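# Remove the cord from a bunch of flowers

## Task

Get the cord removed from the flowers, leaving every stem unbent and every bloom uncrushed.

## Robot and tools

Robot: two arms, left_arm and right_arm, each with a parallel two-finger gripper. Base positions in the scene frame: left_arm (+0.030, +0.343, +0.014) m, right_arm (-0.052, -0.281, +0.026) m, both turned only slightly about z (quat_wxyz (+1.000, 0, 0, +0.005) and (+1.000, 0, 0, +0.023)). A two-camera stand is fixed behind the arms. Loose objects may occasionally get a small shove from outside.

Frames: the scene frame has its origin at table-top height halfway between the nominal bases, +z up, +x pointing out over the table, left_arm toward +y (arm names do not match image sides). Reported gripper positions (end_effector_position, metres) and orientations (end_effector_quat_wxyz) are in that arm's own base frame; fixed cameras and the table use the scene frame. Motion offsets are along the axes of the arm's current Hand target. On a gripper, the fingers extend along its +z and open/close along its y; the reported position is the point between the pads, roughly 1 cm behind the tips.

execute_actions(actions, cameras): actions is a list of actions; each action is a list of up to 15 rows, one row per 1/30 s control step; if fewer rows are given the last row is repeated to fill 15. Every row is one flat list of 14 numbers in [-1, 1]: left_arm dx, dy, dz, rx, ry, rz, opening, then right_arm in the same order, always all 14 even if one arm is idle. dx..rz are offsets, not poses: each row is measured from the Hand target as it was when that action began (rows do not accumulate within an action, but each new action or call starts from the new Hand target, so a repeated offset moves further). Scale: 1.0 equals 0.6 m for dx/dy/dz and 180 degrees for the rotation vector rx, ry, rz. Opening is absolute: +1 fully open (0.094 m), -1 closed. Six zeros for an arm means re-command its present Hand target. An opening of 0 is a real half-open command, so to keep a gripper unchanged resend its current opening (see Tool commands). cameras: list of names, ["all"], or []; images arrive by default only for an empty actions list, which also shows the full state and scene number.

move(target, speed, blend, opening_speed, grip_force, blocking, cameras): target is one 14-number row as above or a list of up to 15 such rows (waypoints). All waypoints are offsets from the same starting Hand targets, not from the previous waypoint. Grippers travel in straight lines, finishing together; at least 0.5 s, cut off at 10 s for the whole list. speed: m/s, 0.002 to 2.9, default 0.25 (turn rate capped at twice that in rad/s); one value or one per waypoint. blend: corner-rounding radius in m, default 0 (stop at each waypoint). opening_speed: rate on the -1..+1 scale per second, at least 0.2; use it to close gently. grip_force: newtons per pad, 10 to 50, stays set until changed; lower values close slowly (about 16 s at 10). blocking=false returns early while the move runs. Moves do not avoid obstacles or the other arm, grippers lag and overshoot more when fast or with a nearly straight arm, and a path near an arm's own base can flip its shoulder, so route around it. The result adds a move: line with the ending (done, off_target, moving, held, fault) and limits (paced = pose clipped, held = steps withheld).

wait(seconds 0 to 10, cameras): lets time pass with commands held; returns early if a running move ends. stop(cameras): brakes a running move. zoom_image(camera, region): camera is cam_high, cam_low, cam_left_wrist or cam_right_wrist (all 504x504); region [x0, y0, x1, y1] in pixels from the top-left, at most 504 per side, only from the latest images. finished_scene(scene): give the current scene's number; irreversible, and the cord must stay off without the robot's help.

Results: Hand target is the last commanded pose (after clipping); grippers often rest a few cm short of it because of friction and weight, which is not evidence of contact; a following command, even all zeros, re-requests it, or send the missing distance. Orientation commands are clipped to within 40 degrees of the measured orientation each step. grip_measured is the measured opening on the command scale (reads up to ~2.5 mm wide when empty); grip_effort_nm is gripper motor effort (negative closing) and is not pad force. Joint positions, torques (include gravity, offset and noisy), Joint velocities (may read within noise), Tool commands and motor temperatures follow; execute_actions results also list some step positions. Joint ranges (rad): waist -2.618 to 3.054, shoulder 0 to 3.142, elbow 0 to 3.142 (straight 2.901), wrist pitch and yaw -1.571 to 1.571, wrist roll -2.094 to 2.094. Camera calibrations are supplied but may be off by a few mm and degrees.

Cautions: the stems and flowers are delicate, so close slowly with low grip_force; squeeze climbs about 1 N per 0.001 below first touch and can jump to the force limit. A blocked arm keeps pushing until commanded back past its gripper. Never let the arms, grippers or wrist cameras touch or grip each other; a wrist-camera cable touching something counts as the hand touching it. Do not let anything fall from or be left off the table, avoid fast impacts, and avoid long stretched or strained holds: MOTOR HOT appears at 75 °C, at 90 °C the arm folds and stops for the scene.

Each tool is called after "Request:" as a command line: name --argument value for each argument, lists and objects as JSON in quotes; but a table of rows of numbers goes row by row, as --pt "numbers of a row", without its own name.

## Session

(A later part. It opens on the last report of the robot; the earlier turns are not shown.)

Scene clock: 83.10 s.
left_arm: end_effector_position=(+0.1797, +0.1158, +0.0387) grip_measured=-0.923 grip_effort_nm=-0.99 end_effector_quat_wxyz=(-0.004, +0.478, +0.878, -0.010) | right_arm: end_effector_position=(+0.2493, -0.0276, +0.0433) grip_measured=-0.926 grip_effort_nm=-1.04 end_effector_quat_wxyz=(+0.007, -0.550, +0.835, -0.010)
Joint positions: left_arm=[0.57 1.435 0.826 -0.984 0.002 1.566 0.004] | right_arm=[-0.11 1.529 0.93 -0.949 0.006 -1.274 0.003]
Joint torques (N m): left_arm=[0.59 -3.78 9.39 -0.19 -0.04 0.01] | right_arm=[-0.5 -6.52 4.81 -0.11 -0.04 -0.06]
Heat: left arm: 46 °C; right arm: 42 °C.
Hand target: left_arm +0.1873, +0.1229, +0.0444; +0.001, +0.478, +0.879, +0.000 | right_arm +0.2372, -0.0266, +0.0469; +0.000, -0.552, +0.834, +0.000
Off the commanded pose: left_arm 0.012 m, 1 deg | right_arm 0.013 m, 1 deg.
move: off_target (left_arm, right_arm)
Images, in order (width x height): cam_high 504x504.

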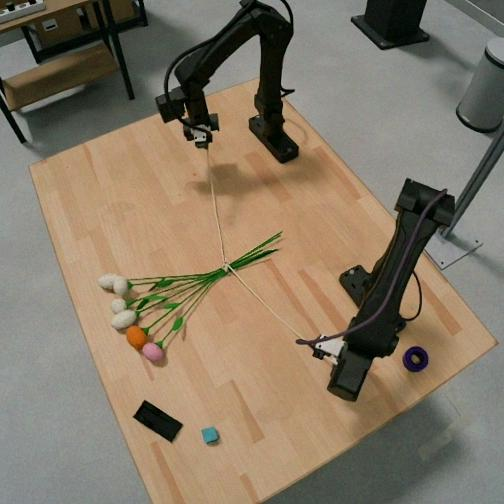

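Request:
move --target '[0.025,0.013,0,0,0,0,-1,0.035,0,-0.01,0,0,0,-1]' --cameras '["cam_high"]' --speed 0.05

Request:
zoom_image --camera "cam_high" --region '[190, 230, 260, 300]'

Scene clock: 85.77 s.
left_arm: end_effector_position=(+0.1778, +0.1316, +0.0390) grip_measured=-0.923 grip_effort_nm=-0.99 end_effector_quat_wxyz=(-0.004, +0.478, +0.878, -0.012) | right_arm: end_effector_position=(+0.2413, -0.0481, +0.0497) grip_measured=-0.926 grip_effort_nm=-1.04 end_effector_quat_wxyz=(+0.006, -0.550, +0.835, -0.011)
Joint positions: left_arm=[0.634 1.467 0.855 -0.984 0.002 1.63 0.004] | right_arm=[-0.196 1.501 0.93 -0.976 0.007 -1.361 0.003]
Joint torques (N m): left_arm=[0.72 -3.97 9.35 -0.15 -0.03 0.07] | right_arm=[-0.51 -6.3 4.83 -0.15 -0.05 -0.08]
Heat: left arm: 47 °C; right arm: 41 °C.
Hand target: left_arm +0.1858, +0.1398, +0.0445; +0.001, +0.478, +0.878, +0.000 | right_arm +0.2290, -0.0460, +0.0529; +0.000, -0.552, +0.834, +0.000
Off the commanded pose: left_arm 0.013 m, 1 deg | right_arm 0.013 m, 1 deg.
move: off_target (left_arm, right_arm)
Images, in order (width x height): cam_high 504x504.

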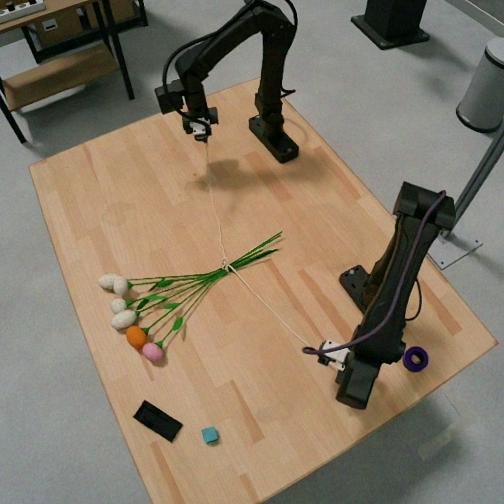

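Scaled by 7.200 from the camera's 504x504 image, which has a finer 720x720 frame.

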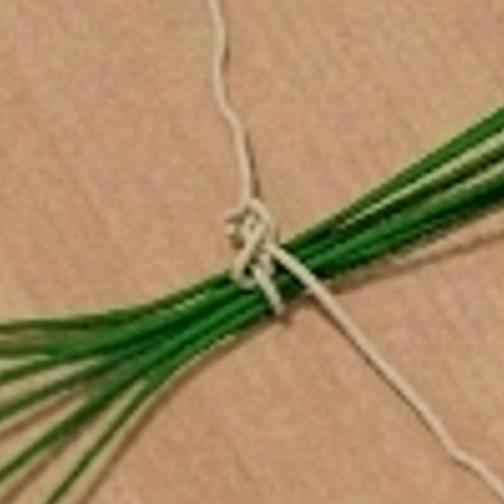

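Request:
move --target '[0.025,0.013,0,0,0,0,-1,0.045,0,-0.01,0,0,0,-1]' --cameras '["cam_high"]' --speed 0.05

Request:
zoom_image --camera "cam_high" --region '[190, 230, 260, 300]'

Scene clock: 88.17 s.
left_arm: end_effector_position=(+0.1763, +0.1473, +0.0393) grip_measured=-0.923 grip_effort_nm=-0.99 end_effector_quat_wxyz=(-0.004, +0.478, +0.878, -0.013) | right_arm: end_effector_position=(+0.2292, -0.0740, +0.0549) grip_measured=-0.926 grip_effort_nm=-1.04 end_effector_quat_wxyz=(+0.004, -0.550, +0.835, -0.010)
Joint positions: left_arm=[0.693 1.503 0.888 -0.984 0.002 1.691 0.004] | right_arm=[-0.312 1.477 0.93 -1.003 0.007 -1.476 0.003]
Joint torques (N m): left_arm=[0.69 -4.36 9.33 -0.12 -0.02 0.06] | right_arm=[-0.5 -6.08 5.16 -0.14 -0.04 -0.11]
Heat: left arm: 47 °C; right arm: 41 °C.
Hand target: left_arm +0.1841, +0.1565, +0.0444; +0.001, +0.478, +0.878, +0.000 | right_arm +0.2184, -0.0708, +0.0590; +0.000, -0.552, +0.834, +0.000
Off the commanded pose: left_arm 0.013 m, 2 deg | right_arm 0.012 m, 1 deg.
move: off_target (left_arm, right_arm)
Images, in order (width x height): cam_high 504x504.

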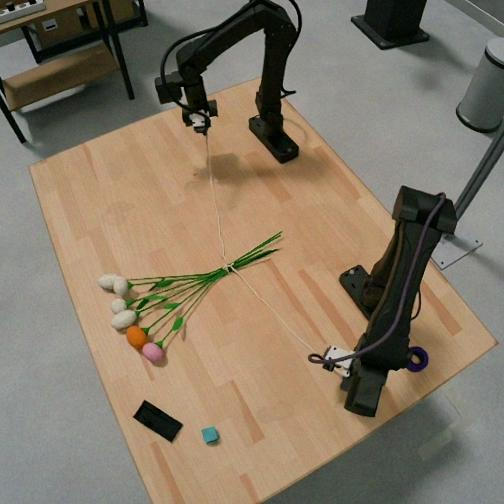

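Scaled by 7.200 from the camera's 504x504 image, which has a finer 720x720 frame.

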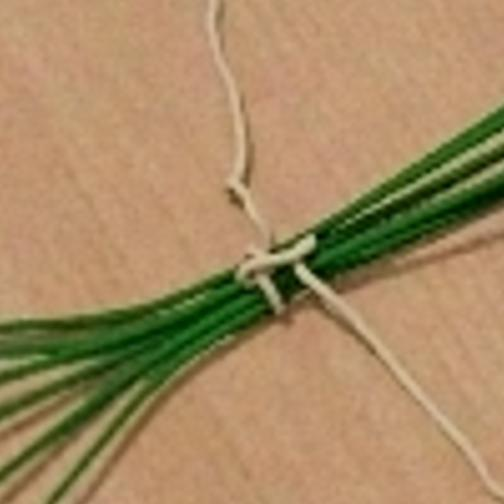

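Request:
move --target '[-0.298,-0.154,0.06,0,0,0,-1,0.318,-0.103,0,0,0,0.19,-1]' --cameras '["all"]' --speed 0.06

Request:
zoom_image --camera "cam_high" --region '[180, 200, 320, 340]'

Scene clock: 98.43 s.
left_arm: end_effector_position=(+0.2041, -0.0425, +0.0117) grip_measured=-0.923 grip_effort_nm=-0.99 end_effector_quat_wxyz=(+0.002, +0.477, +0.879, +0.000) | right_arm: end_effector_position=(+0.2018, -0.2699, +0.0561) grip_measured=-0.926 grip_effort_nm=-1.04 end_effector_quat_wxyz=(+0.001, -0.288, +0.957, -0.012)
Joint positions: left_arm=[-0.209 1.438 0.711 -0.841 0.002 0.785 0.004] | right_arm=[-0.928 1.833 1.324 -1.039 0.007 -1.513 0.003]
Joint torques (N m): left_arm=[-0.7 -3.64 5.44 0.05 -0.03 -0.08] | right_arm=[-0.61 -5.55 8.24 -0.11 -0.04 0.05]
Heat: left arm: 47 °C; right arm: 41 °C.
Hand target: left_arm +0.2038, -0.0438, +0.0086; +0.001, +0.478, +0.878, +0.000 | right_arm +0.2007, -0.2706, +0.0589; +0.000, -0.282, +0.959, +0.000
Off the commanded pose: left_arm 0.003 m, 0 deg | right_arm 0.003 m, 2 deg.
move: done
camera_calibration:
cam_left_wrist: T_world_to_cam=[[-0.891711, -0.452534, 0.00804953, 0.166901], [-0.413738, 0.822216, 0.390873, 0.143122], [-0.183502, 0.345215, -0.920409, 0.166831], [0, 0, 0, 1]] pos_world=[0.238656, -0.0997413, 0.0962668]
cam_right_wrist: T_world_to_cam=[[0.481722, -0.876134, 0.0182333, -0.333205], [-0.810238, -0.43737, 0.390156, 0.0515752], [-0.333855, -0.20272, -0.920568, 0.163824], [0, 0, 0, 1]] pos_world=[0.256994, -0.236165, 0.136764]

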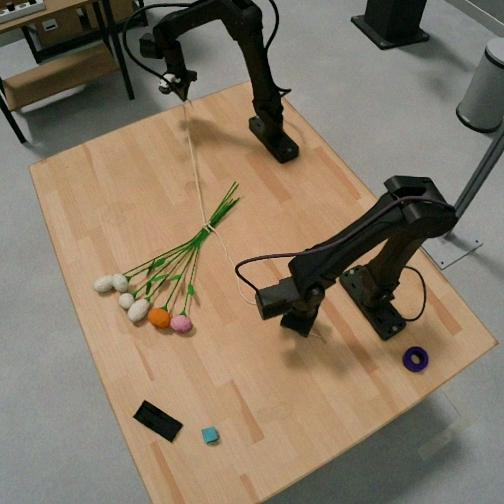

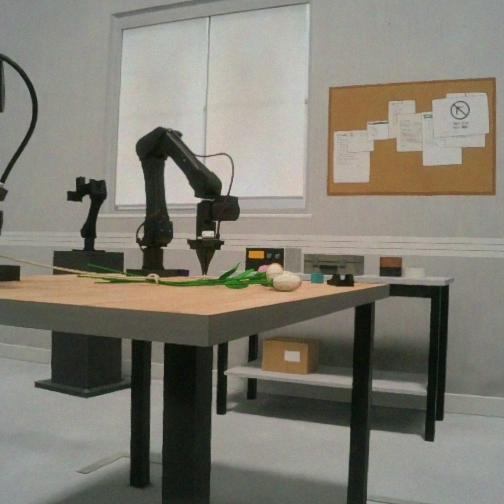

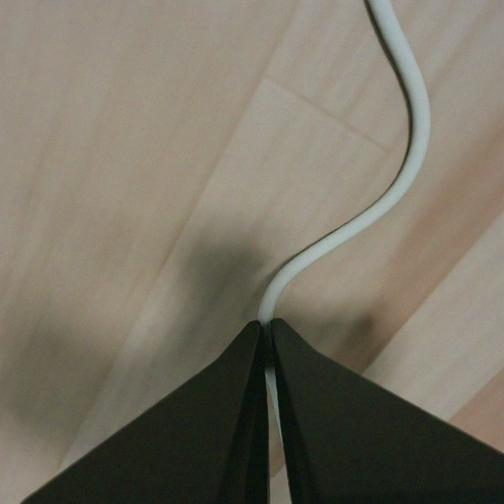

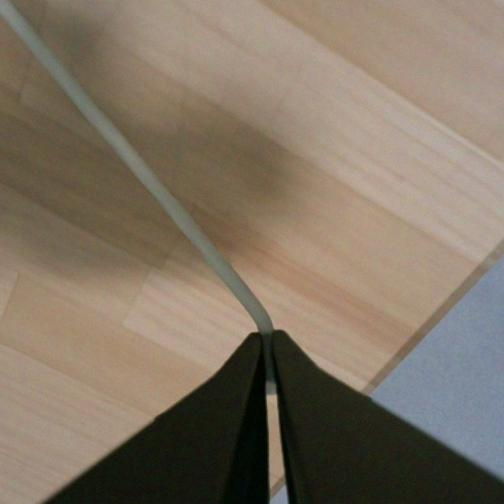

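Scaled by 3.600 from the camera's 504x504 image, which has a finer 720x720 frame.

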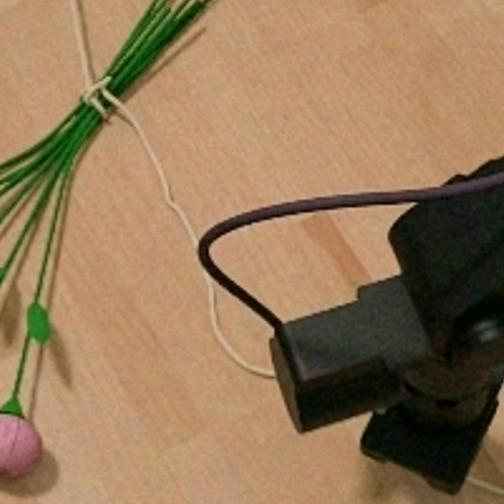

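Request:
move --pt "0 0 0.018 0 0 0 -1 0 0 0 0 0 0 -1" --pt "0 0 0.018 0 0 0 -0.3 0 0 0 0 0 0 -1" --pt "0 0 -0.08 0 0 0 -0.3 0 0 0 0 0 0 -1" --speed 0.08 --cameras '["cam_left_wrist"]'

Scene clock: 109.13 s.
left_arm: end_effector_position=(+0.1966, -0.0410, +0.0456) grip_measured=-0.303 grip_effort_nm=0.20 end_effector_quat_wxyz=(-0.015, +0.476, +0.879, -0.006) | right_arm: end_effector_position=(+0.2018, -0.2699, +0.0561) grip_measured=-0.926 grip_effort_nm=-1.04 end_effector_quat_wxyz=(+0.001, -0.288, +0.957, -0.012)
Joint positions: left_arm=[-0.209 1.383 0.812 -1.032 0.002 0.785 0.033] | right_arm=[-0.928 1.833 1.324 -1.039 0.007 -1.513 0.003]
Joint torques (N m): left_arm=[-0.58 -5.53 9.24 -0.33 -0.03 -0.04] | right_arm=[-0.59 -5.56 8.23 -0.12 -0.04 0.07]
Heat: left arm: 47 °C; right arm: 40 °C.
Hand target: left_arm +0.2038, -0.0438, +0.0566; +0.001, +0.478, +0.878, +0.000 | right_arm +0.2007, -0.2706, +0.0589; +0.000, -0.282, +0.959, +0.000
Off the commanded pose: left_arm 0.013 m, 2 deg | right_arm 0.003 m, 2 deg.
move: off_target (left_arm)
camera_calibration:
cam_left_wrist: T_world_to_cam=[[-0.890601, -0.453381, 0.0357123, 0.159229], [-0.400416, 0.818942, 0.411097, 0.121852], [-0.21563, 0.351824, -0.910892, 0.202243], [0, 0, 0, 1]] pos_world=[0.234211, -0.0987524, 0.128442]
Images, in order (width x height): cam_left_wrist 504x504.

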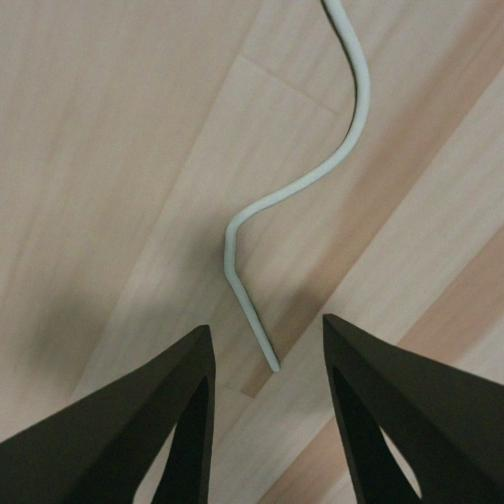

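Request:
move --pt "0 0 -0.1 0 0 0 0.2 0 0 0 0 0 0 -1" --pt "-0.602 -0.198 -0.1 0 0 0.486 0.2 0 0 0 0 0 0 -1" --blend 0.02 --cameras '["all"]'

Scene clock: 114.67 s.
left_arm: end_effector_position=(+0.3016, -0.4091, +0.1193) grip_measured=+0.197 grip_effort_nm=0.20 end_effector_quat_wxyz=(+0.077, +0.948, +0.309, +0.025) | right_arm: end_effector_position=(+0.2018, -0.2699, +0.0561) grip_measured=-0.926 grip_effort_nm=-1.04 end_effector_quat_wxyz=(+0.001, -0.288, +0.957, -0.012)
Joint positions: left_arm=[-0.937 2.515 2.653 -1.548 0 1.574 0.056] | right_arm=[-0.928 1.833 1.324 -1.039 0.007 -1.513 0.003]
Joint torques (N m): left_arm=[-0.4 -12.4 9.7 -0.02 -0.05 0.08] | right_arm=[-0.62 -5.56 8.24 -0.11 -0.04 0.07]
Heat: left arm: 47 °C; right arm: 40 °C.
Hand target: left_arm +0.3003, -0.4114, +0.1169; +0.000, +0.953, +0.304, +0.000 | right_arm +0.2007, -0.2706, +0.0589; +0.000, -0.282, +0.959, +0.000
Off the commanded pose: left_arm 0.004 m, 9 deg | right_arm 0.003 m, 2 deg.
joint sent to its limit (left arm) — joint 4 (wrist pitch), lower limit. The joint targets are off in orientation, not in position.
move: off_target (left_arm)
camera_calibration:
cam_left_wrist: T_world_to_cam=[[-0.492603, 0.857088, -0.150805, 0.521552], [0.759999, 0.508106, 0.405253, -0.0414635], [0.423962, 0.0850176, -0.901681, 0.118398], [0, 0, 0, 1]] pos_world=[0.238234, -0.436014, 0.202213]
cam_right_wrist: T_world_to_cam=[[0.481722, -0.876134, 0.0182333, -0.333205], [-0.810238, -0.43737, 0.390156, 0.0515752], [-0.333855, -0.20272, -0.920568, 0.163824], [0, 0, 0, 1]] pos_world=[0.256994, -0.236165, 0.136764]

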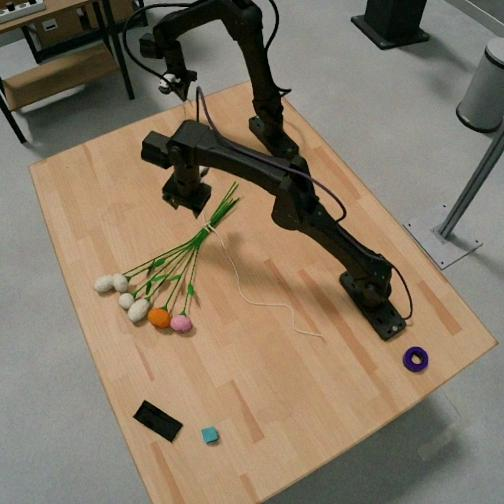

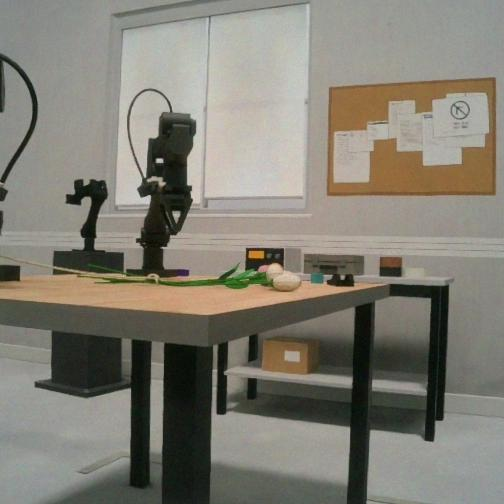

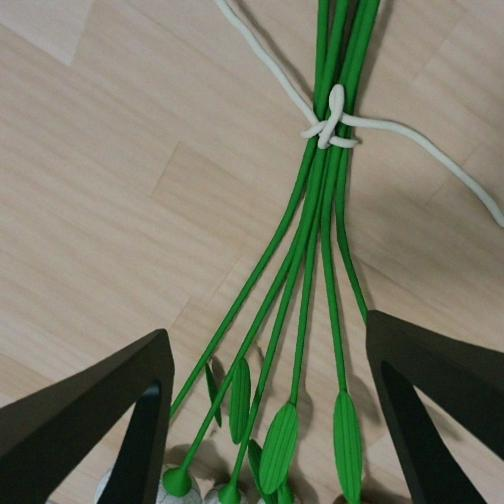

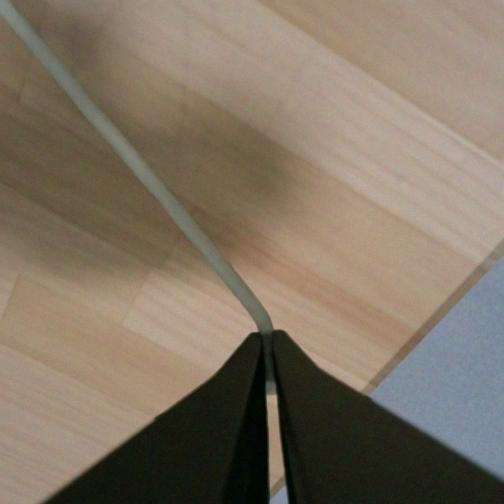

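Request:
move --target '[-0.011,-0.027,0.145,0,0,0,0.1,0,0,0,0,0,0,-1]' --speed 0.12 --cameras '["cam_left_wrist","cam_low"]'

Scene clock: 119.10 s.
left_arm: end_effector_position=(+0.2907, -0.4001, +0.0411) grip_measured=+0.103 grip_effort_nm=-0.12 end_effector_quat_wxyz=(+0.010, +0.951, +0.308, +0.003) | right_arm: end_effector_position=(+0.2018, -0.2699, +0.0561) grip_measured=-0.926 grip_effort_nm=-1.04 end_effector_quat_wxyz=(+0.001, -0.288, +0.957, -0.012)
Joint positions: left_arm=[-0.944 2.548 2.408 -1.411 0 1.572 0.052] | right_arm=[-0.928 1.833 1.324 -1.039 0.007 -1.513 0.003]
Joint torques (N m): left_arm=[-0.95 -13.14 5.65 0.01 -0.03 -0.05] | right_arm=[-0.58 -5.53 8.21 -0.12 -0.04 0.07]
Heat: left arm: 48 °C; right arm: 40 °C.
Hand target: left_arm +0.2856, -0.4021, +0.0298; +0.000, +0.953, +0.304, +0.000 | right_arm +0.2007, -0.2706, +0.0589; +0.000, -0.282, +0.959, +0.000
Off the commanded pose: left_arm 0.013 m, 1 deg | right_arm 0.003 m, 2 deg.
move: off_target (left_arm)
camera_calibration:
cam_left_wrist: T_world_to_cam=[[-0.495718, 0.868416, -0.0107863, 0.496308], [0.795561, 0.459041, 0.395429, -0.035627], [0.348349, 0.18744, -0.918433, 0.115434], [0, 0, 0, 1]] pos_world=[0.234161, -0.436285, 0.12546]
Images, in order (width x height): cam_low 504x504, cam_left_wrist 504x504.

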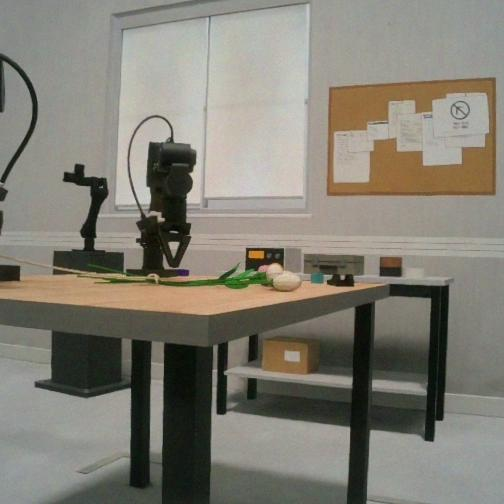

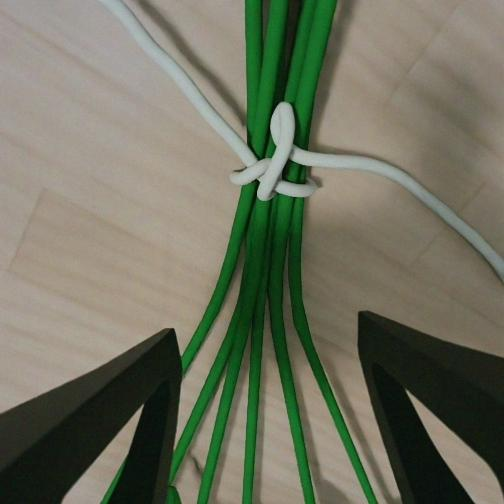

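Request:
move --target '[-0.013,0,0.058,0,0,0,0.1,0,0,0,0,0,0,-1]' --speed 0.06 --cameras '["cam_left_wrist","cam_low"]'

Scene clock: 121.93 s.
left_arm: end_effector_position=(+0.2843, -0.4077, +0.0078) grip_measured=+0.103 grip_effort_nm=-0.12 end_effector_quat_wxyz=(+0.012, +0.952, +0.306, +0.004) | right_arm: end_effector_position=(+0.2018, -0.2699, +0.0561) grip_measured=-0.926 grip_effort_nm=-1.04 end_effector_quat_wxyz=(+0.001, -0.288, +0.957, -0.012)
Joint positions: left_arm=[-0.964 2.548 2.276 -1.273 0 1.556 0.052] | right_arm=[-0.928 1.833 1.324 -1.039 0.007 -1.513 0.003]
Joint torques (N m): left_arm=[-0.64 -13.22 5.37 -0.01 -0.03 -0.04] | right_arm=[-0.61 -5.56 8.25 -0.11 -0.04 0.07]
Heat: left arm: 47 °C; right arm: 40 °C.
Hand target: left_arm +0.2792, -0.4068, -0.0050; +0.000, +0.953, +0.304, +0.000 | right_arm +0.2007, -0.2706, +0.0589; +0.000, -0.282, +0.959, +0.000
Off the commanded pose: left_arm 0.014 m, 1 deg | right_arm 0.003 m, 2 deg.
move: off_target (left_arm)
camera_calibration:
cam_left_wrist: T_world_to_cam=[[-0.492374, 0.870235, -0.0160737, 0.499177], [0.796217, 0.4578, 0.395548, -0.014546], [0.351578, 0.181959, -0.918305, 0.0853547], [0, 0, 0, 1]] pos_world=[0.227355, -0.443274, 0.0921589]
Images, in order (width x height): cam_low 504x504, cam_left_wrist 504x504.

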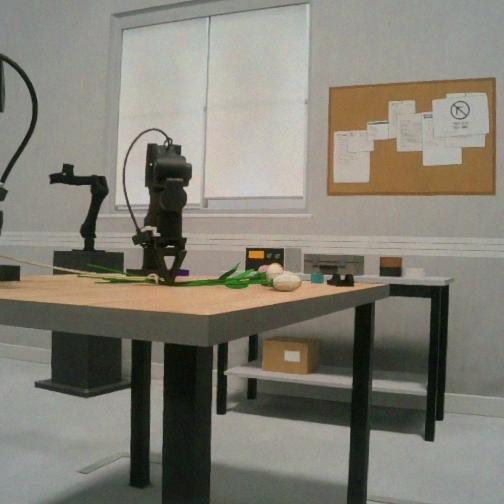

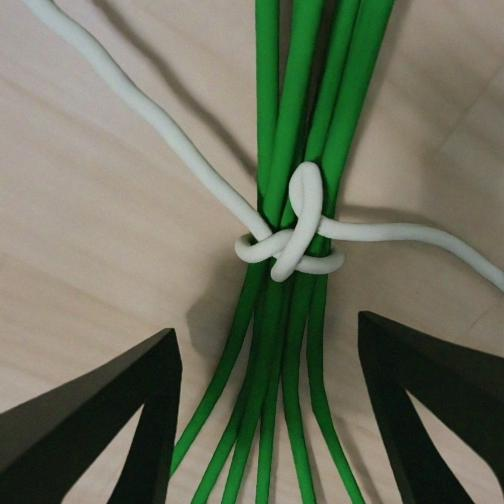

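Request:
move --pt "0 0 0.018 0 0 0 0.1 0 0 0 0 0 0 -1" --pt "0 0 0.018 0 0 0 -0.5 0 0 0 0 0 0 -1" --speed 0.04 --opening_speed 0.5 --cameras '["cam_left_wrist","cam_low"]'

Scene clock: 125.53 s.
left_arm: end_effector_position=(+0.2848, -0.4084, -0.0002) grip_measured=-0.496 grip_effort_nm=-0.20 end_effector_quat_wxyz=(+0.014, +0.952, +0.306, +0.004) | right_arm: end_effector_position=(+0.2018, -0.2699, +0.0561) grip_measured=-0.926 grip_effort_nm=-1.04 end_effector_quat_wxyz=(+0.001, -0.288, +0.957, -0.012)
Joint positions: left_arm=[-0.964 2.548 2.244 -1.236 0 1.556 0.024] | right_arm=[-0.928 1.833 1.324 -1.039 0.007 -1.513 0.003]
Joint torques (N m): left_arm=[-0.64 -12.68 5.19 0.04 -0.03 -0.04] | right_arm=[-0.61 -5.56 8.23 -0.12 -0.04 0.07]
Motor temperatures (°C): left_arm=[28 38 47 34 29 32 33] | right_arm=[29 39 39 40 28 28 30]
Heat: left arm: 47 °C; right arm: 40 °C.
Hand target: left_arm +0.2792, -0.4067, -0.0158; +0.000, +0.953, +0.304, +0.000 | right_arm +0.2007, -0.2706, +0.0589; +0.000, -0.282, +0.959, +0.000
Off the commanded pose: left_arm 0.017 m, 2 deg | right_arm 0.003 m, 2 deg.
move: off_target (left_arm); target 2's new opening was sent with left_arm's hand 0.017 m and 2 deg from that target
camera_calibration:
cam_left_wrist: T_world_to_cam=[[-0.492695, 0.869947, -0.0210716, 0.499901], [0.794864, 0.459764, 0.39599, -0.010255], [0.354178, 0.178353, -0.918013, 0.0756669], [0, 0, 0, 1]] pos_world=[0.227651, -0.443668, 0.0840578]
Images, in order (width x height): cam_low 504x504, cam_left_wrist 504x504.

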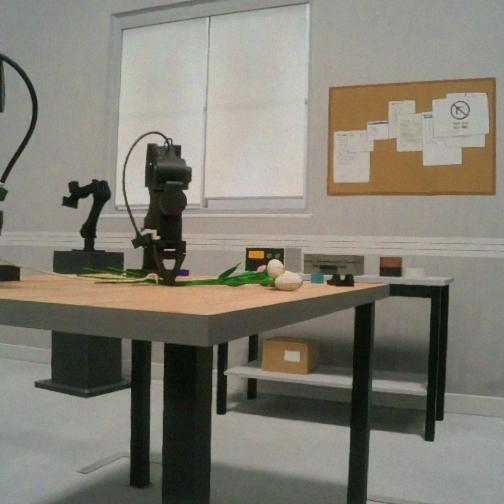

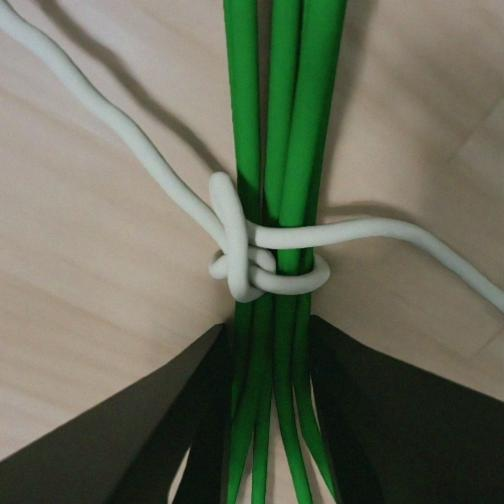

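Request:
move --target '[0,0,-0.015,0,0,0,-0.5,0.114,-0.085,-0.133,0,0,0.05,-1]' --speed 0.04 --cameras '["cam_left_wrist","cam_high"]'

Scene clock: 131.20 s.
left_arm: end_effector_position=(+0.2850, -0.4087, -0.0002) grip_measured=-0.497 grip_effort_nm=-0.14 end_effector_quat_wxyz=(+0.015, +0.952, +0.306, +0.004) | right_arm: end_effector_position=(+0.1735, -0.3516, +0.1374) grip_measured=-0.926 grip_effort_nm=-1.04 end_effector_quat_wxyz=(+0.001, -0.204, +0.979, -0.013)
Joint positions: left_arm=[-0.964 2.548 2.244 -1.235 0 1.556 0.024] | right_arm=[-1.112 2.024 1.911 -1.432 0.005 -1.524 0.003]
Joint torques (N m): left_arm=[-0.61 -13.12 7.66 -0.32 -0.03 -0.03] | right_arm=[-0.55 -6.8 8.28 -0.11 -0.03 -0.08]
Heat: left arm: 47 °C; right arm: 40 °C.
Hand target: left_arm +0.2792, -0.4068, -0.0068; +0.000, +0.953, +0.304, +0.000 | right_arm +0.1709, -0.3505, +0.1388; +0.000, -0.206, +0.979, +0.000
Off the commanded pose: left_arm 0.009 m, 2 deg | right_arm 0.003 m, 2 deg.
move: done
camera_calibration:
cam_left_wrist: T_world_to_cam=[[-0.492674, 0.869922, -0.0225438, 0.500279], [0.79452, 0.460236, 0.396131, -0.0100454], [0.354979, 0.177252, -0.917917, 0.0749523], [0, 0, 0, 1]] pos_world=[0.227849, -0.443866, 0.0840575]
Images, in order (width x height): cam_high 504x504, cam_left_wrist 504x504.

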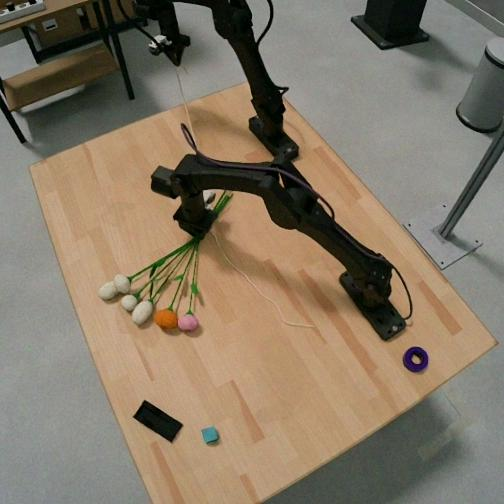

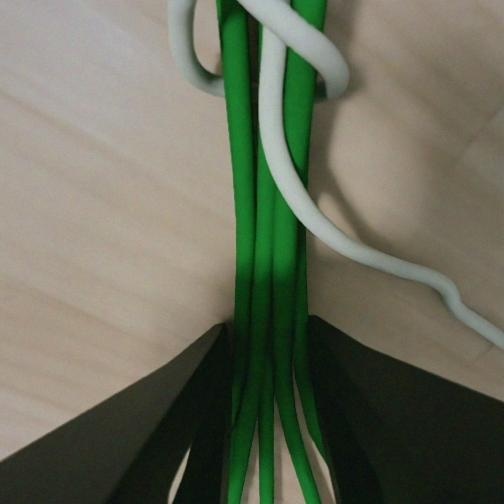

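Request:
move --target '[0,0,0,0,0,0,-0.5,0.132,-0.051,-0.05,0,0,0.07,-1]' --speed 0.04 --cameras '["cam_left_wrist","cam_high"]'

Scene clock: 135.70 s.
left_arm: end_effector_position=(+0.2850, -0.4087, -0.0002) grip_measured=-0.497 grip_effort_nm=-0.14 end_effector_quat_wxyz=(+0.015, +0.952, +0.306, +0.004) | right_arm: end_effector_position=(+0.1176, -0.4263, +0.1715) grip_measured=-0.926 grip_effort_nm=-1.04 end_effector_quat_wxyz=(+0.010, -0.104, +0.991, -0.078)
Joint positions: left_arm=[-0.964 2.548 2.244 -1.235 0 1.556 0.024] | right_arm=[-1.302 2.145 2.223 -1.491 0.005 -1.511 0.003]
Joint torques (N m): left_arm=[-0.68 -13.19 7.62 -0.35 -0.03 -0.03] | right_arm=[-0.49 -7.43 8.32 -0.44 -0.03 0.02]
Heat: left arm: 47 °C; right arm: 40 °C.
Hand target: left_arm +0.2792, -0.4068, -0.0068; +0.000, +0.953, +0.304, +0.000 | right_arm +0.1108, -0.4104, +0.1689; +0.000, -0.098, +0.995, +0.000
Off the commanded pose: left_arm 0.009 m, 2 deg | right_arm 0.017 m, 9 deg.
joint sent to its limit (right arm) — joint 4 (wrist pitch), lower limit. The joint targets are off in orientation, not in position.
move: off_target (right_arm)
camera_calibration:
cam_left_wrist: T_world_to_cam=[[-0.492674, 0.869922, -0.0225438, 0.500279], [0.79452, 0.460236, 0.396131, -0.0100454], [0.354979, 0.177252, -0.917917, 0.0749523], [0, 0, 0, 1]] pos_world=[0.227849, -0.443866, 0.0840575]
Images, in order (width x height): cam_high 504x504, cam_left_wrist 504x504.

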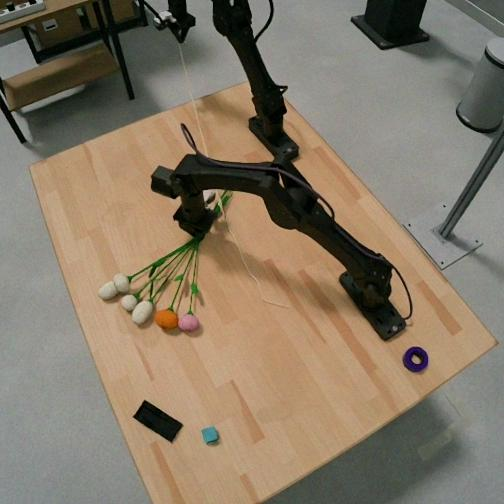

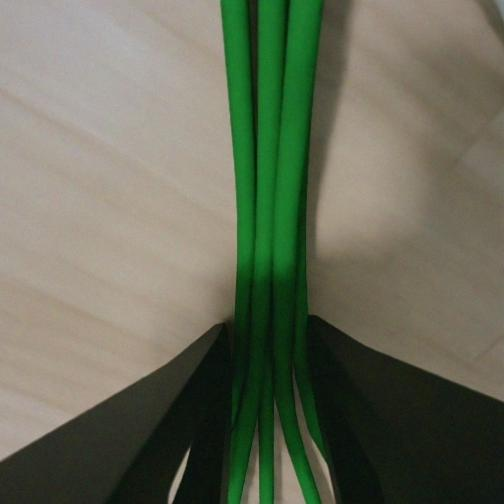

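Request:
zoom_image --camera "cam_high" --region '[160, 100, 300, 240]'

Scaled by 3.600 from the camera's 504x504 image, which has a finer 720x720 frame.

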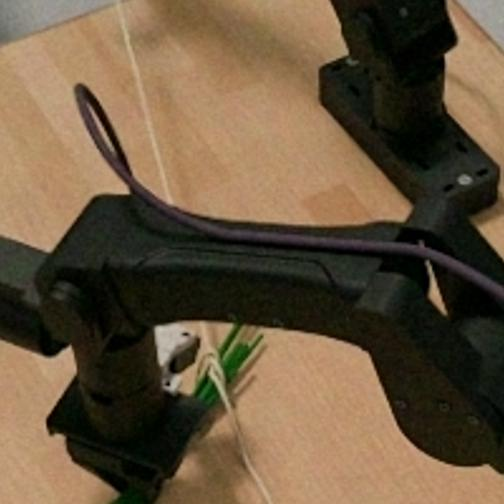

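Request:
move --target '[0,0,0,0,0,0,-0.5,0.12,-0.03,0.05,0,0,0.05,-1]' --speed 0.04 --cameras '["cam_high","cam_right_wrist"]'

Request:
zoom_image --camera "cam_high" --region '[160, 100, 300, 240]'

Scene clock: 141.63 s.
left_arm: end_effector_position=(+0.2850, -0.4087, -0.0002) grip_measured=-0.497 grip_effort_nm=-0.14 end_effector_quat_wxyz=(+0.015, +0.952, +0.306, +0.004) | right_arm: end_effector_position=(+0.0471, -0.4594, +0.1413) grip_measured=-0.926 grip_effort_nm=-1.04 end_effector_quat_wxyz=(+0.002, -0.021, +0.998, -0.059)
Joint positions: left_arm=[-0.964 2.548 2.244 -1.235 0 1.556 0.024] | right_arm=[-1.469 2.27 2.309 -1.491 0.005 -1.51 0.003]
Joint torques (N m): left_arm=[-0.65 -13.07 7.68 -0.32 -0.04 -0.03] | right_arm=[-0.61 -8.24 8.23 -0.52 -0.03 0]
Heat: left arm: 48 °C; right arm: 41 °C.
Hand target: left_arm +0.2792, -0.4068, -0.0068; +0.000, +0.953, +0.304, +0.000 | right_arm +0.0437, -0.4421, +0.1390; +0.000, -0.019, +1.000, +0.000
Off the commanded pose: left_arm 0.009 m, 2 deg | right_arm 0.018 m, 7 deg.
joint sent to its limit (right arm) — joint 4 (wrist pitch), lower limit. The joint targets still meet the commanded pose.
move: off_target (right_arm)
camera_calibration:
cam_right_wrist: T_world_to_cam=[[-0.0411997, -0.992747, 0.112944, -0.468555], [-0.923873, 0.0808968, 0.374051, 0.055816], [-0.380475, -0.0889349, -0.920505, 0.206718], [0, 0, 0, 1]] pos_world=[0.110914, -0.451288, 0.222328]
Images, in order (width x height): cam_high 504x504, cam_right_wrist 504x504.

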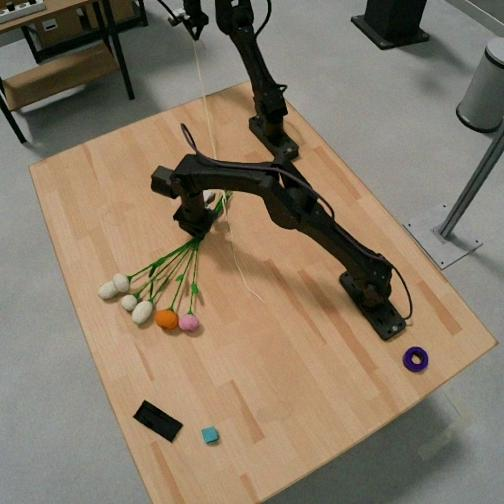

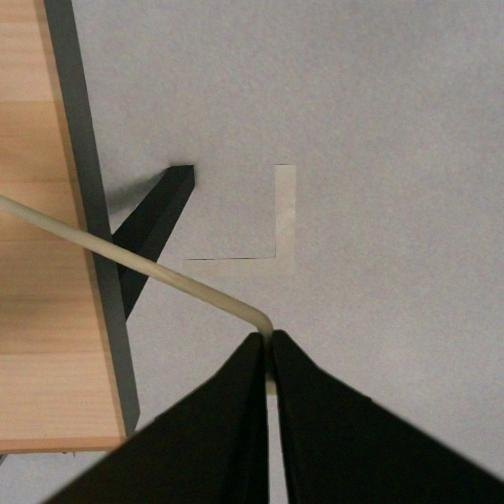

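Scaled by 3.600 from the camera's 504x504 image, which has a finer 720x720 frame.

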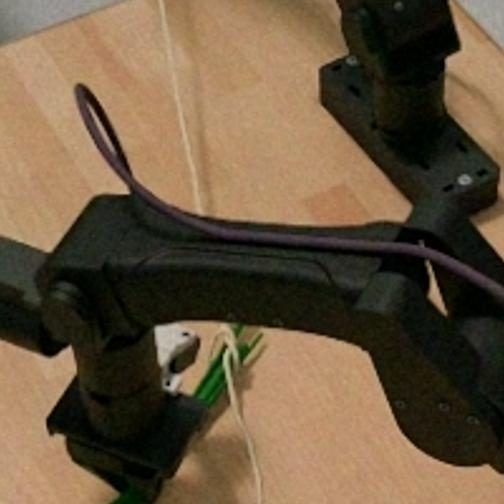

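Request:
move --target '[0,0,0,0,0,0,-0.5,0.15,-0.03,0,0,0,0.05,-1]' --speed 0.04 --cameras '["cam_high","cam_left_wrist"]'

Request:
zoom_image --camera "cam_high" --region '[160, 100, 300, 240]'

Scene clock: 146.07 s.
left_arm: end_effector_position=(+0.2850, -0.4087, -0.0002) grip_measured=-0.497 grip_effort_nm=-0.13 end_effector_quat_wxyz=(+0.015, +0.952, +0.306, +0.004) | right_arm: end_effector_position=(-0.0462, -0.4812, +0.1434) grip_measured=-0.926 grip_effort_nm=-1.04 end_effector_quat_wxyz=(-0.006, +0.062, +0.995, -0.084)
Joint positions: left_arm=[-0.964 2.548 2.244 -1.235 0 1.556 0.024] | right_arm=[-1.667 2.336 2.425 -1.491 0.005 -1.543 0.003]
Joint torques (N m): left_arm=[-0.66 -13.14 7.66 -0.32 -0.01 -0.05] | right_arm=[-0.27 -8.5 8.18 -0.42 -0.04 -0.11]
Motor temperatures (°C): left_arm=[28 43 48 34 29 32 32] | right_arm=[29 40 41 39 28 27 30]
Heat: left arm: 48 °C; right arm: 41 °C.
Hand target: left_arm +0.2792, -0.4068, -0.0068; +0.000, +0.953, +0.304, +0.000 | right_arm -0.0456, -0.4635, +0.1390; +0.000, +0.059, +0.998, +0.000
Off the commanded pose: left_arm 0.009 m, 2 deg | right_arm 0.018 m, 10 deg.
joint sent to its limit (right arm) — joint 4 (wrist pitch), lower limit. The joint targets are off in orientation, not in position.
move: off_target (right_arm)
camera_calibration:
cam_left_wrist: T_world_to_cam=[[-0.492674, 0.869922, -0.0225438, 0.500279], [0.79452, 0.460236, 0.396131, -0.0100454], [0.354979, 0.177252, -0.917917, 0.0749523], [0, 0, 0, 1]] pos_world=[0.227849, -0.443866, 0.0840575]
Images, in order (width x height): cam_high 504x504, cam_left_wrist 504x504.

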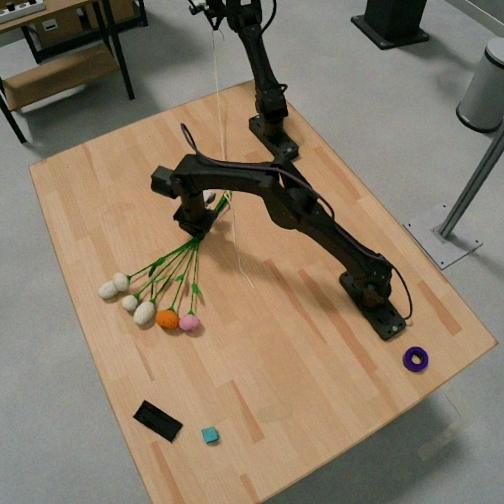

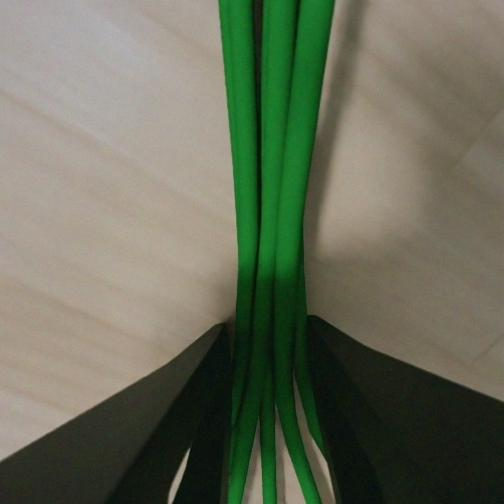

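Scaled by 3.600 from the camera's 504x504 image, which has a finer 720x720 frame.

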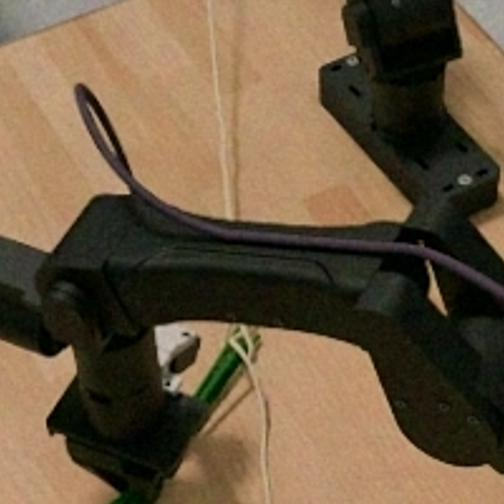

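Request:
move --target '[0,0,0,0,0,0,-0.5,0.085,-0.06,0.03,0,0,0.02,-1]' --speed 0.04 --cameras '["cam_high","cam_right_wrist"]'

Request:
zoom_image --camera "cam_high" --region '[160, 100, 300, 240]'

Scene clock: 149.90 s.
left_arm: end_effector_position=(+0.2850, -0.4086, -0.0002) grip_measured=-0.497 grip_effort_nm=-0.13 end_effector_quat_wxyz=(+0.015, +0.952, +0.306, +0.004) | right_arm: end_effector_position=(-0.1025, -0.5116, +0.1275) grip_measured=-0.926 grip_effort_nm=-1.04 end_effector_quat_wxyz=(-0.015, +0.093, +0.989, -0.113)
Joint positions: left_arm=[-0.964 2.548 2.244 -1.235 0 1.556 0.024] | right_arm=[-1.768 2.502 2.65 -1.491 0.005 -1.583 0.003]
Joint torques (N m): left_arm=[-0.69 -13.14 7.61 -0.31 -0.03 -0.06] | right_arm=[-0.4 -9.28 8.14 -0.32 -0.04 -0.11]
Heat: left arm: 48 °C; right arm: 41 °C.
Hand target: left_arm +0.2792, -0.4067, -0.0068; +0.000, +0.953, +0.304, +0.000 | right_arm -0.1005, -0.4932, +0.1209; +0.000, +0.091, +0.996, +0.000
Off the commanded pose: left_arm 0.009 m, 2 deg | right_arm 0.020 m, 13 deg.
joint sent to its limit (right arm) — joint 4 (wrist pitch), lower limit. The joint targets are off in orientation, not in position.
move: off_target (right_arm)
camera_calibration:
cam_right_wrist: T_world_to_cam=[[-0.260156, -0.939913, 0.221091, -0.534264], [-0.870412, 0.327406, 0.367679, 0.0593876], [-0.417973, -0.0967868, -0.903289, 0.122433], [0, 0, 0, 1]] pos_world=[-0.0361267, -0.509756, 0.206878]
Images, in order (width x height): cam_high 504x504, cam_right_wrist 504x504.

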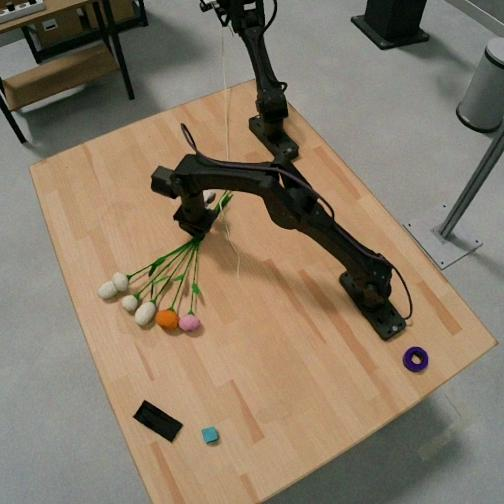

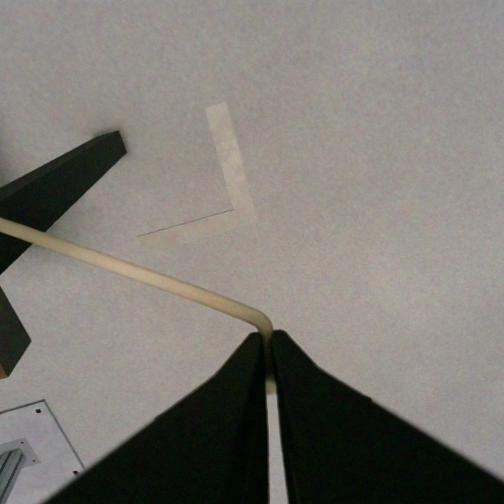

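Scaled by 3.600 from the camera's 504x504 image, which has a finer 720x720 frame.

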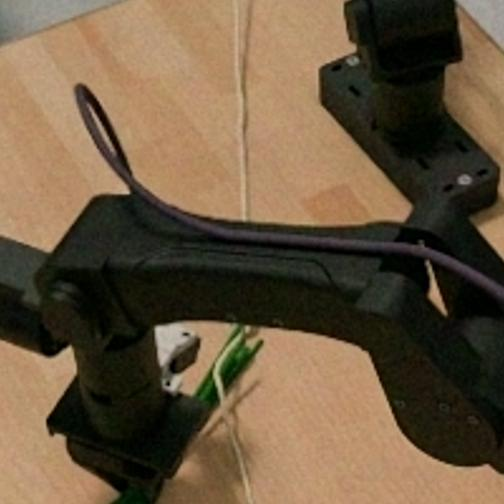

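Request:
move --pt "0 0 0.003 0 0 0 0.1 0 0 0 0 0 0 -1" --pt "0 0 -0.25 0 0 0 0.1 0 0 0 0 0 0 -1" --speed 0.15 --opening_speed 0.8 --cameras '["cam_left_wrist"]'

Scene clock: 154.47 s.
left_arm: end_effector_position=(+0.2834, -0.4064, +0.1260) grip_measured=+0.097 grip_effort_nm=0.20 end_effector_quat_wxyz=(+0.067, +0.950, +0.305, +0.020) | right_arm: end_effector_position=(-0.1025, -0.5116, +0.1275) grip_measured=-0.926 grip_effort_nm=-1.04 end_effector_quat_wxyz=(-0.015, +0.092, +0.989, -0.113)
Joint positions: left_arm=[-0.964 2.456 2.573 -1.548 0 1.556 0.052] | right_arm=[-1.768 2.502 2.65 -1.491 0.005 -1.583 0.003]
Joint torques (N m): left_arm=[-0.62 -16.08 7.95 -0.06 -0.04 -0.04] | right_arm=[-0.44 -9.29 8.13 -0.32 -0.04 -0.07]
Heat: left arm: 48 °C; right arm: 42 °C.
Hand target: left_arm +0.2790, -0.4066, +0.1432; +0.000, +0.953, +0.304, +0.000 | right_arm -0.1005, -0.4932, +0.1209; +0.000, +0.091, +0.996, +0.000
Off the commanded pose: left_arm 0.018 m, 8 deg | right_arm 0.020 m, 13 deg.
joint sent to its limit (left arm) — joint 4 (wrist pitch), lower limit. The joint targets are off in orientation, not in position.
joint sent to its limit (right arm) — joint 4 (wrist pitch), lower limit. The joint targets are off in orientation, not in position.
move: off_target (left_arm, right_arm)
camera_calibration:
cam_left_wrist: T_world_to_cam=[[-0.487903, 0.863097, -0.130441, 0.509765], [0.769803, 0.495898, 0.401857, -0.0390526], [0.411527, 0.0956531, -0.906364, 0.140271], [0, 0, 0, 1]] pos_world=[0.221054, -0.434028, 0.209325]
Images, in order (width x height): cam_left_wrist 504x504.

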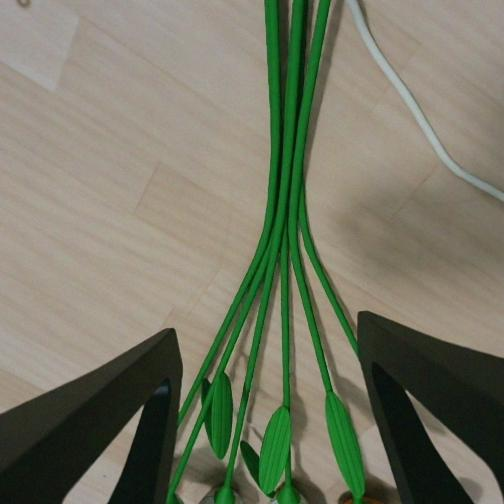

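Request:
move --target '[0.18,-0.485,-0.08,0,0,0,0.1,0,0,0,0,0,0,-1]' --cameras '["cam_high"]'

Request:
zoom_image --camera "cam_high" --region '[160, 60, 320, 220]'

Scene clock: 158.23 s.
left_arm: end_effector_position=(+0.2062, -0.1124, +0.1922) grip_measured=+0.097 grip_effort_nm=0.20 end_effector_quat_wxyz=(+0.012, +0.952, +0.305, +0.013) | right_arm: end_effector_position=(-0.1025, -0.5116, +0.1275) grip_measured=-0.926 grip_effort_nm=-1.04 end_effector_quat_wxyz=(-0.015, +0.092, +0.989, -0.113)
Joint positions: left_arm=[-0.505 1.426 1.437 -1.547 -0.002 2.017 0.052] | right_arm=[-1.768 2.502 2.65 -1.491 0.005 -1.583 0.003]
Joint torques (N m): left_arm=[0.58 -5.72 4.88 -0.28 0.01 0.06] | right_arm=[-0.43 -9.26 8.13 -0.32 -0.04 -0.06]
Heat: left arm: 48 °C; right arm: 42 °C.
Hand target: left_arm +0.1983, -0.1068, +0.1910; +0.000, +0.953, +0.305, +0.000 | right_arm -0.1005, -0.4932, +0.1209; +0.000, +0.091, +0.996, +0.000
Off the commanded pose: left_arm 0.010 m, 2 deg | right_arm 0.020 m, 13 deg.
joint sent to its limit (left arm) — joint 4 (wrist pitch), lower limit. The joint targets still meet the commanded pose.
joint sent to its limit (right arm) — joint 4 (wrist pitch), lower limit. The joint targets are off in orientation, not in position.
move: off_target (right_arm)
Images, in order (width x height): cam_high 504x504.

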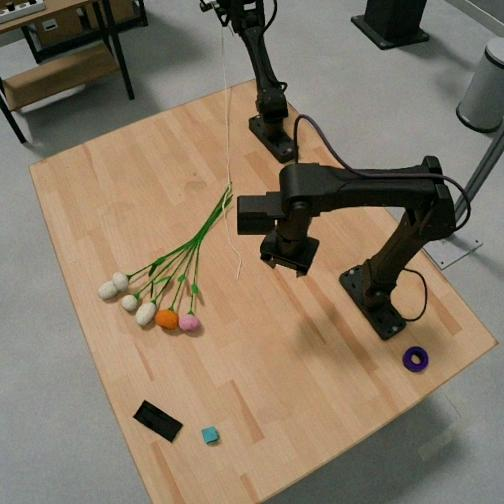

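Scaled by 3.150 from the camera's 504x504 image, which has a finer 720x720 frame.

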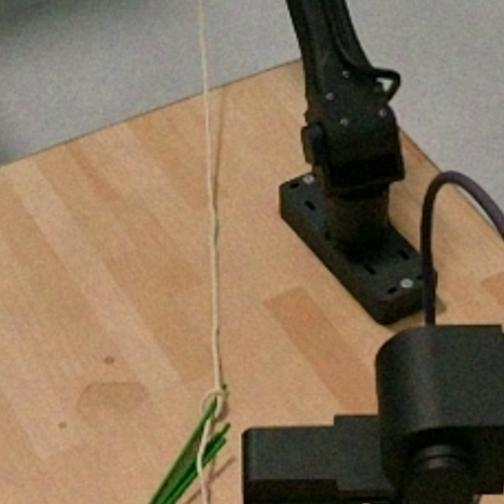

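Request:
zoom_image --camera "cam_high" --region '[210, 165, 260, 215]'

Scaled by 10.080 from the camera's 504x504 image, which has a finer 720x720 frame.

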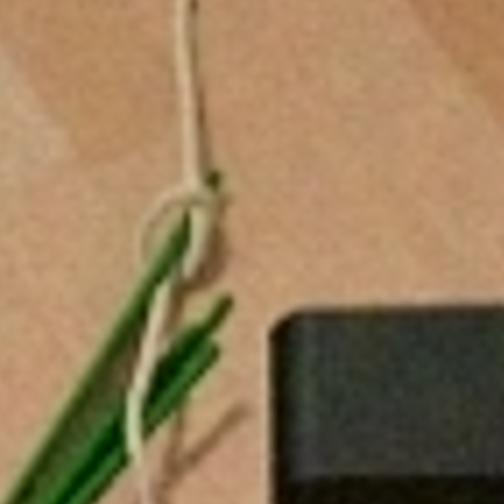

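Request:
move --target '[0,0,0,0,0,0,0.1,0.03,-0.055,0.0,0,0,0.0,-1]' --speed 0.03 --cameras '["cam_high"]'

Request:
zoom_image --camera "cam_high" --region '[200, 150, 270, 220]'

Scene clock: 163.77 s.
left_arm: end_effector_position=(+0.2062, -0.1124, +0.1922) grip_measured=+0.097 grip_effort_nm=0.20 end_effector_quat_wxyz=(+0.012, +0.952, +0.304, +0.013) | right_arm: end_effector_position=(-0.1242, -0.5347, +0.1289) grip_measured=-0.926 grip_effort_nm=-1.04 end_effector_quat_wxyz=(-0.024, +0.091, +0.984, -0.154)
Joint positions: left_arm=[-0.505 1.426 1.437 -1.547 -0.002 2.018 0.052] | right_arm=[-1.799 2.606 2.835 -1.487 0.005 -1.615 0.003]
Joint torques (N m): left_arm=[0.55 -5.74 4.86 -0.29 -0.02 0.05] | right_arm=[-0.54 -9.55 8.13 0.09 -0.04 -0.07]
Heat: left arm: 47 °C; right arm: 42 °C.
Hand target: left_arm +0.1983, -0.1068, +0.1910; +0.000, +0.953, +0.304, +0.000 | right_arm -0.1242, -0.5225, +0.1211; +0.000, +0.091, +0.996, +0.000
Off the commanded pose: left_arm 0.010 m, 2 deg | right_arm 0.015 m, 18 deg.
elbow stopped short (right arm): the move would have taken joint 3 (elbow) straighter than the controller allows.
joint sent to its limit (left arm) — joint 4 (wrist pitch), lower limit. The joint targets still meet the commanded pose.
move: off_target (right_arm)
Images, in order (width x height): cam_high 504x504.

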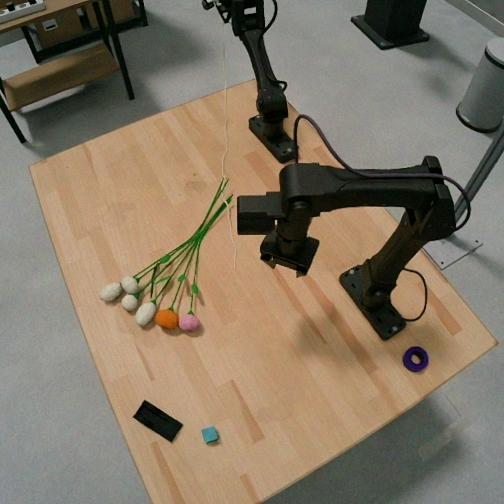

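Scaled by 7.200 from the camera's 504x504 image, which has a finer 720x720 frame.

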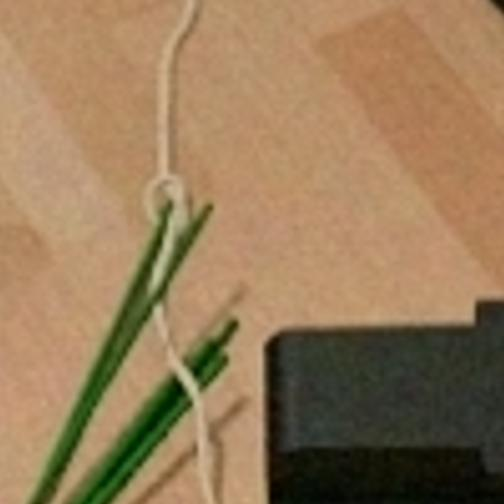

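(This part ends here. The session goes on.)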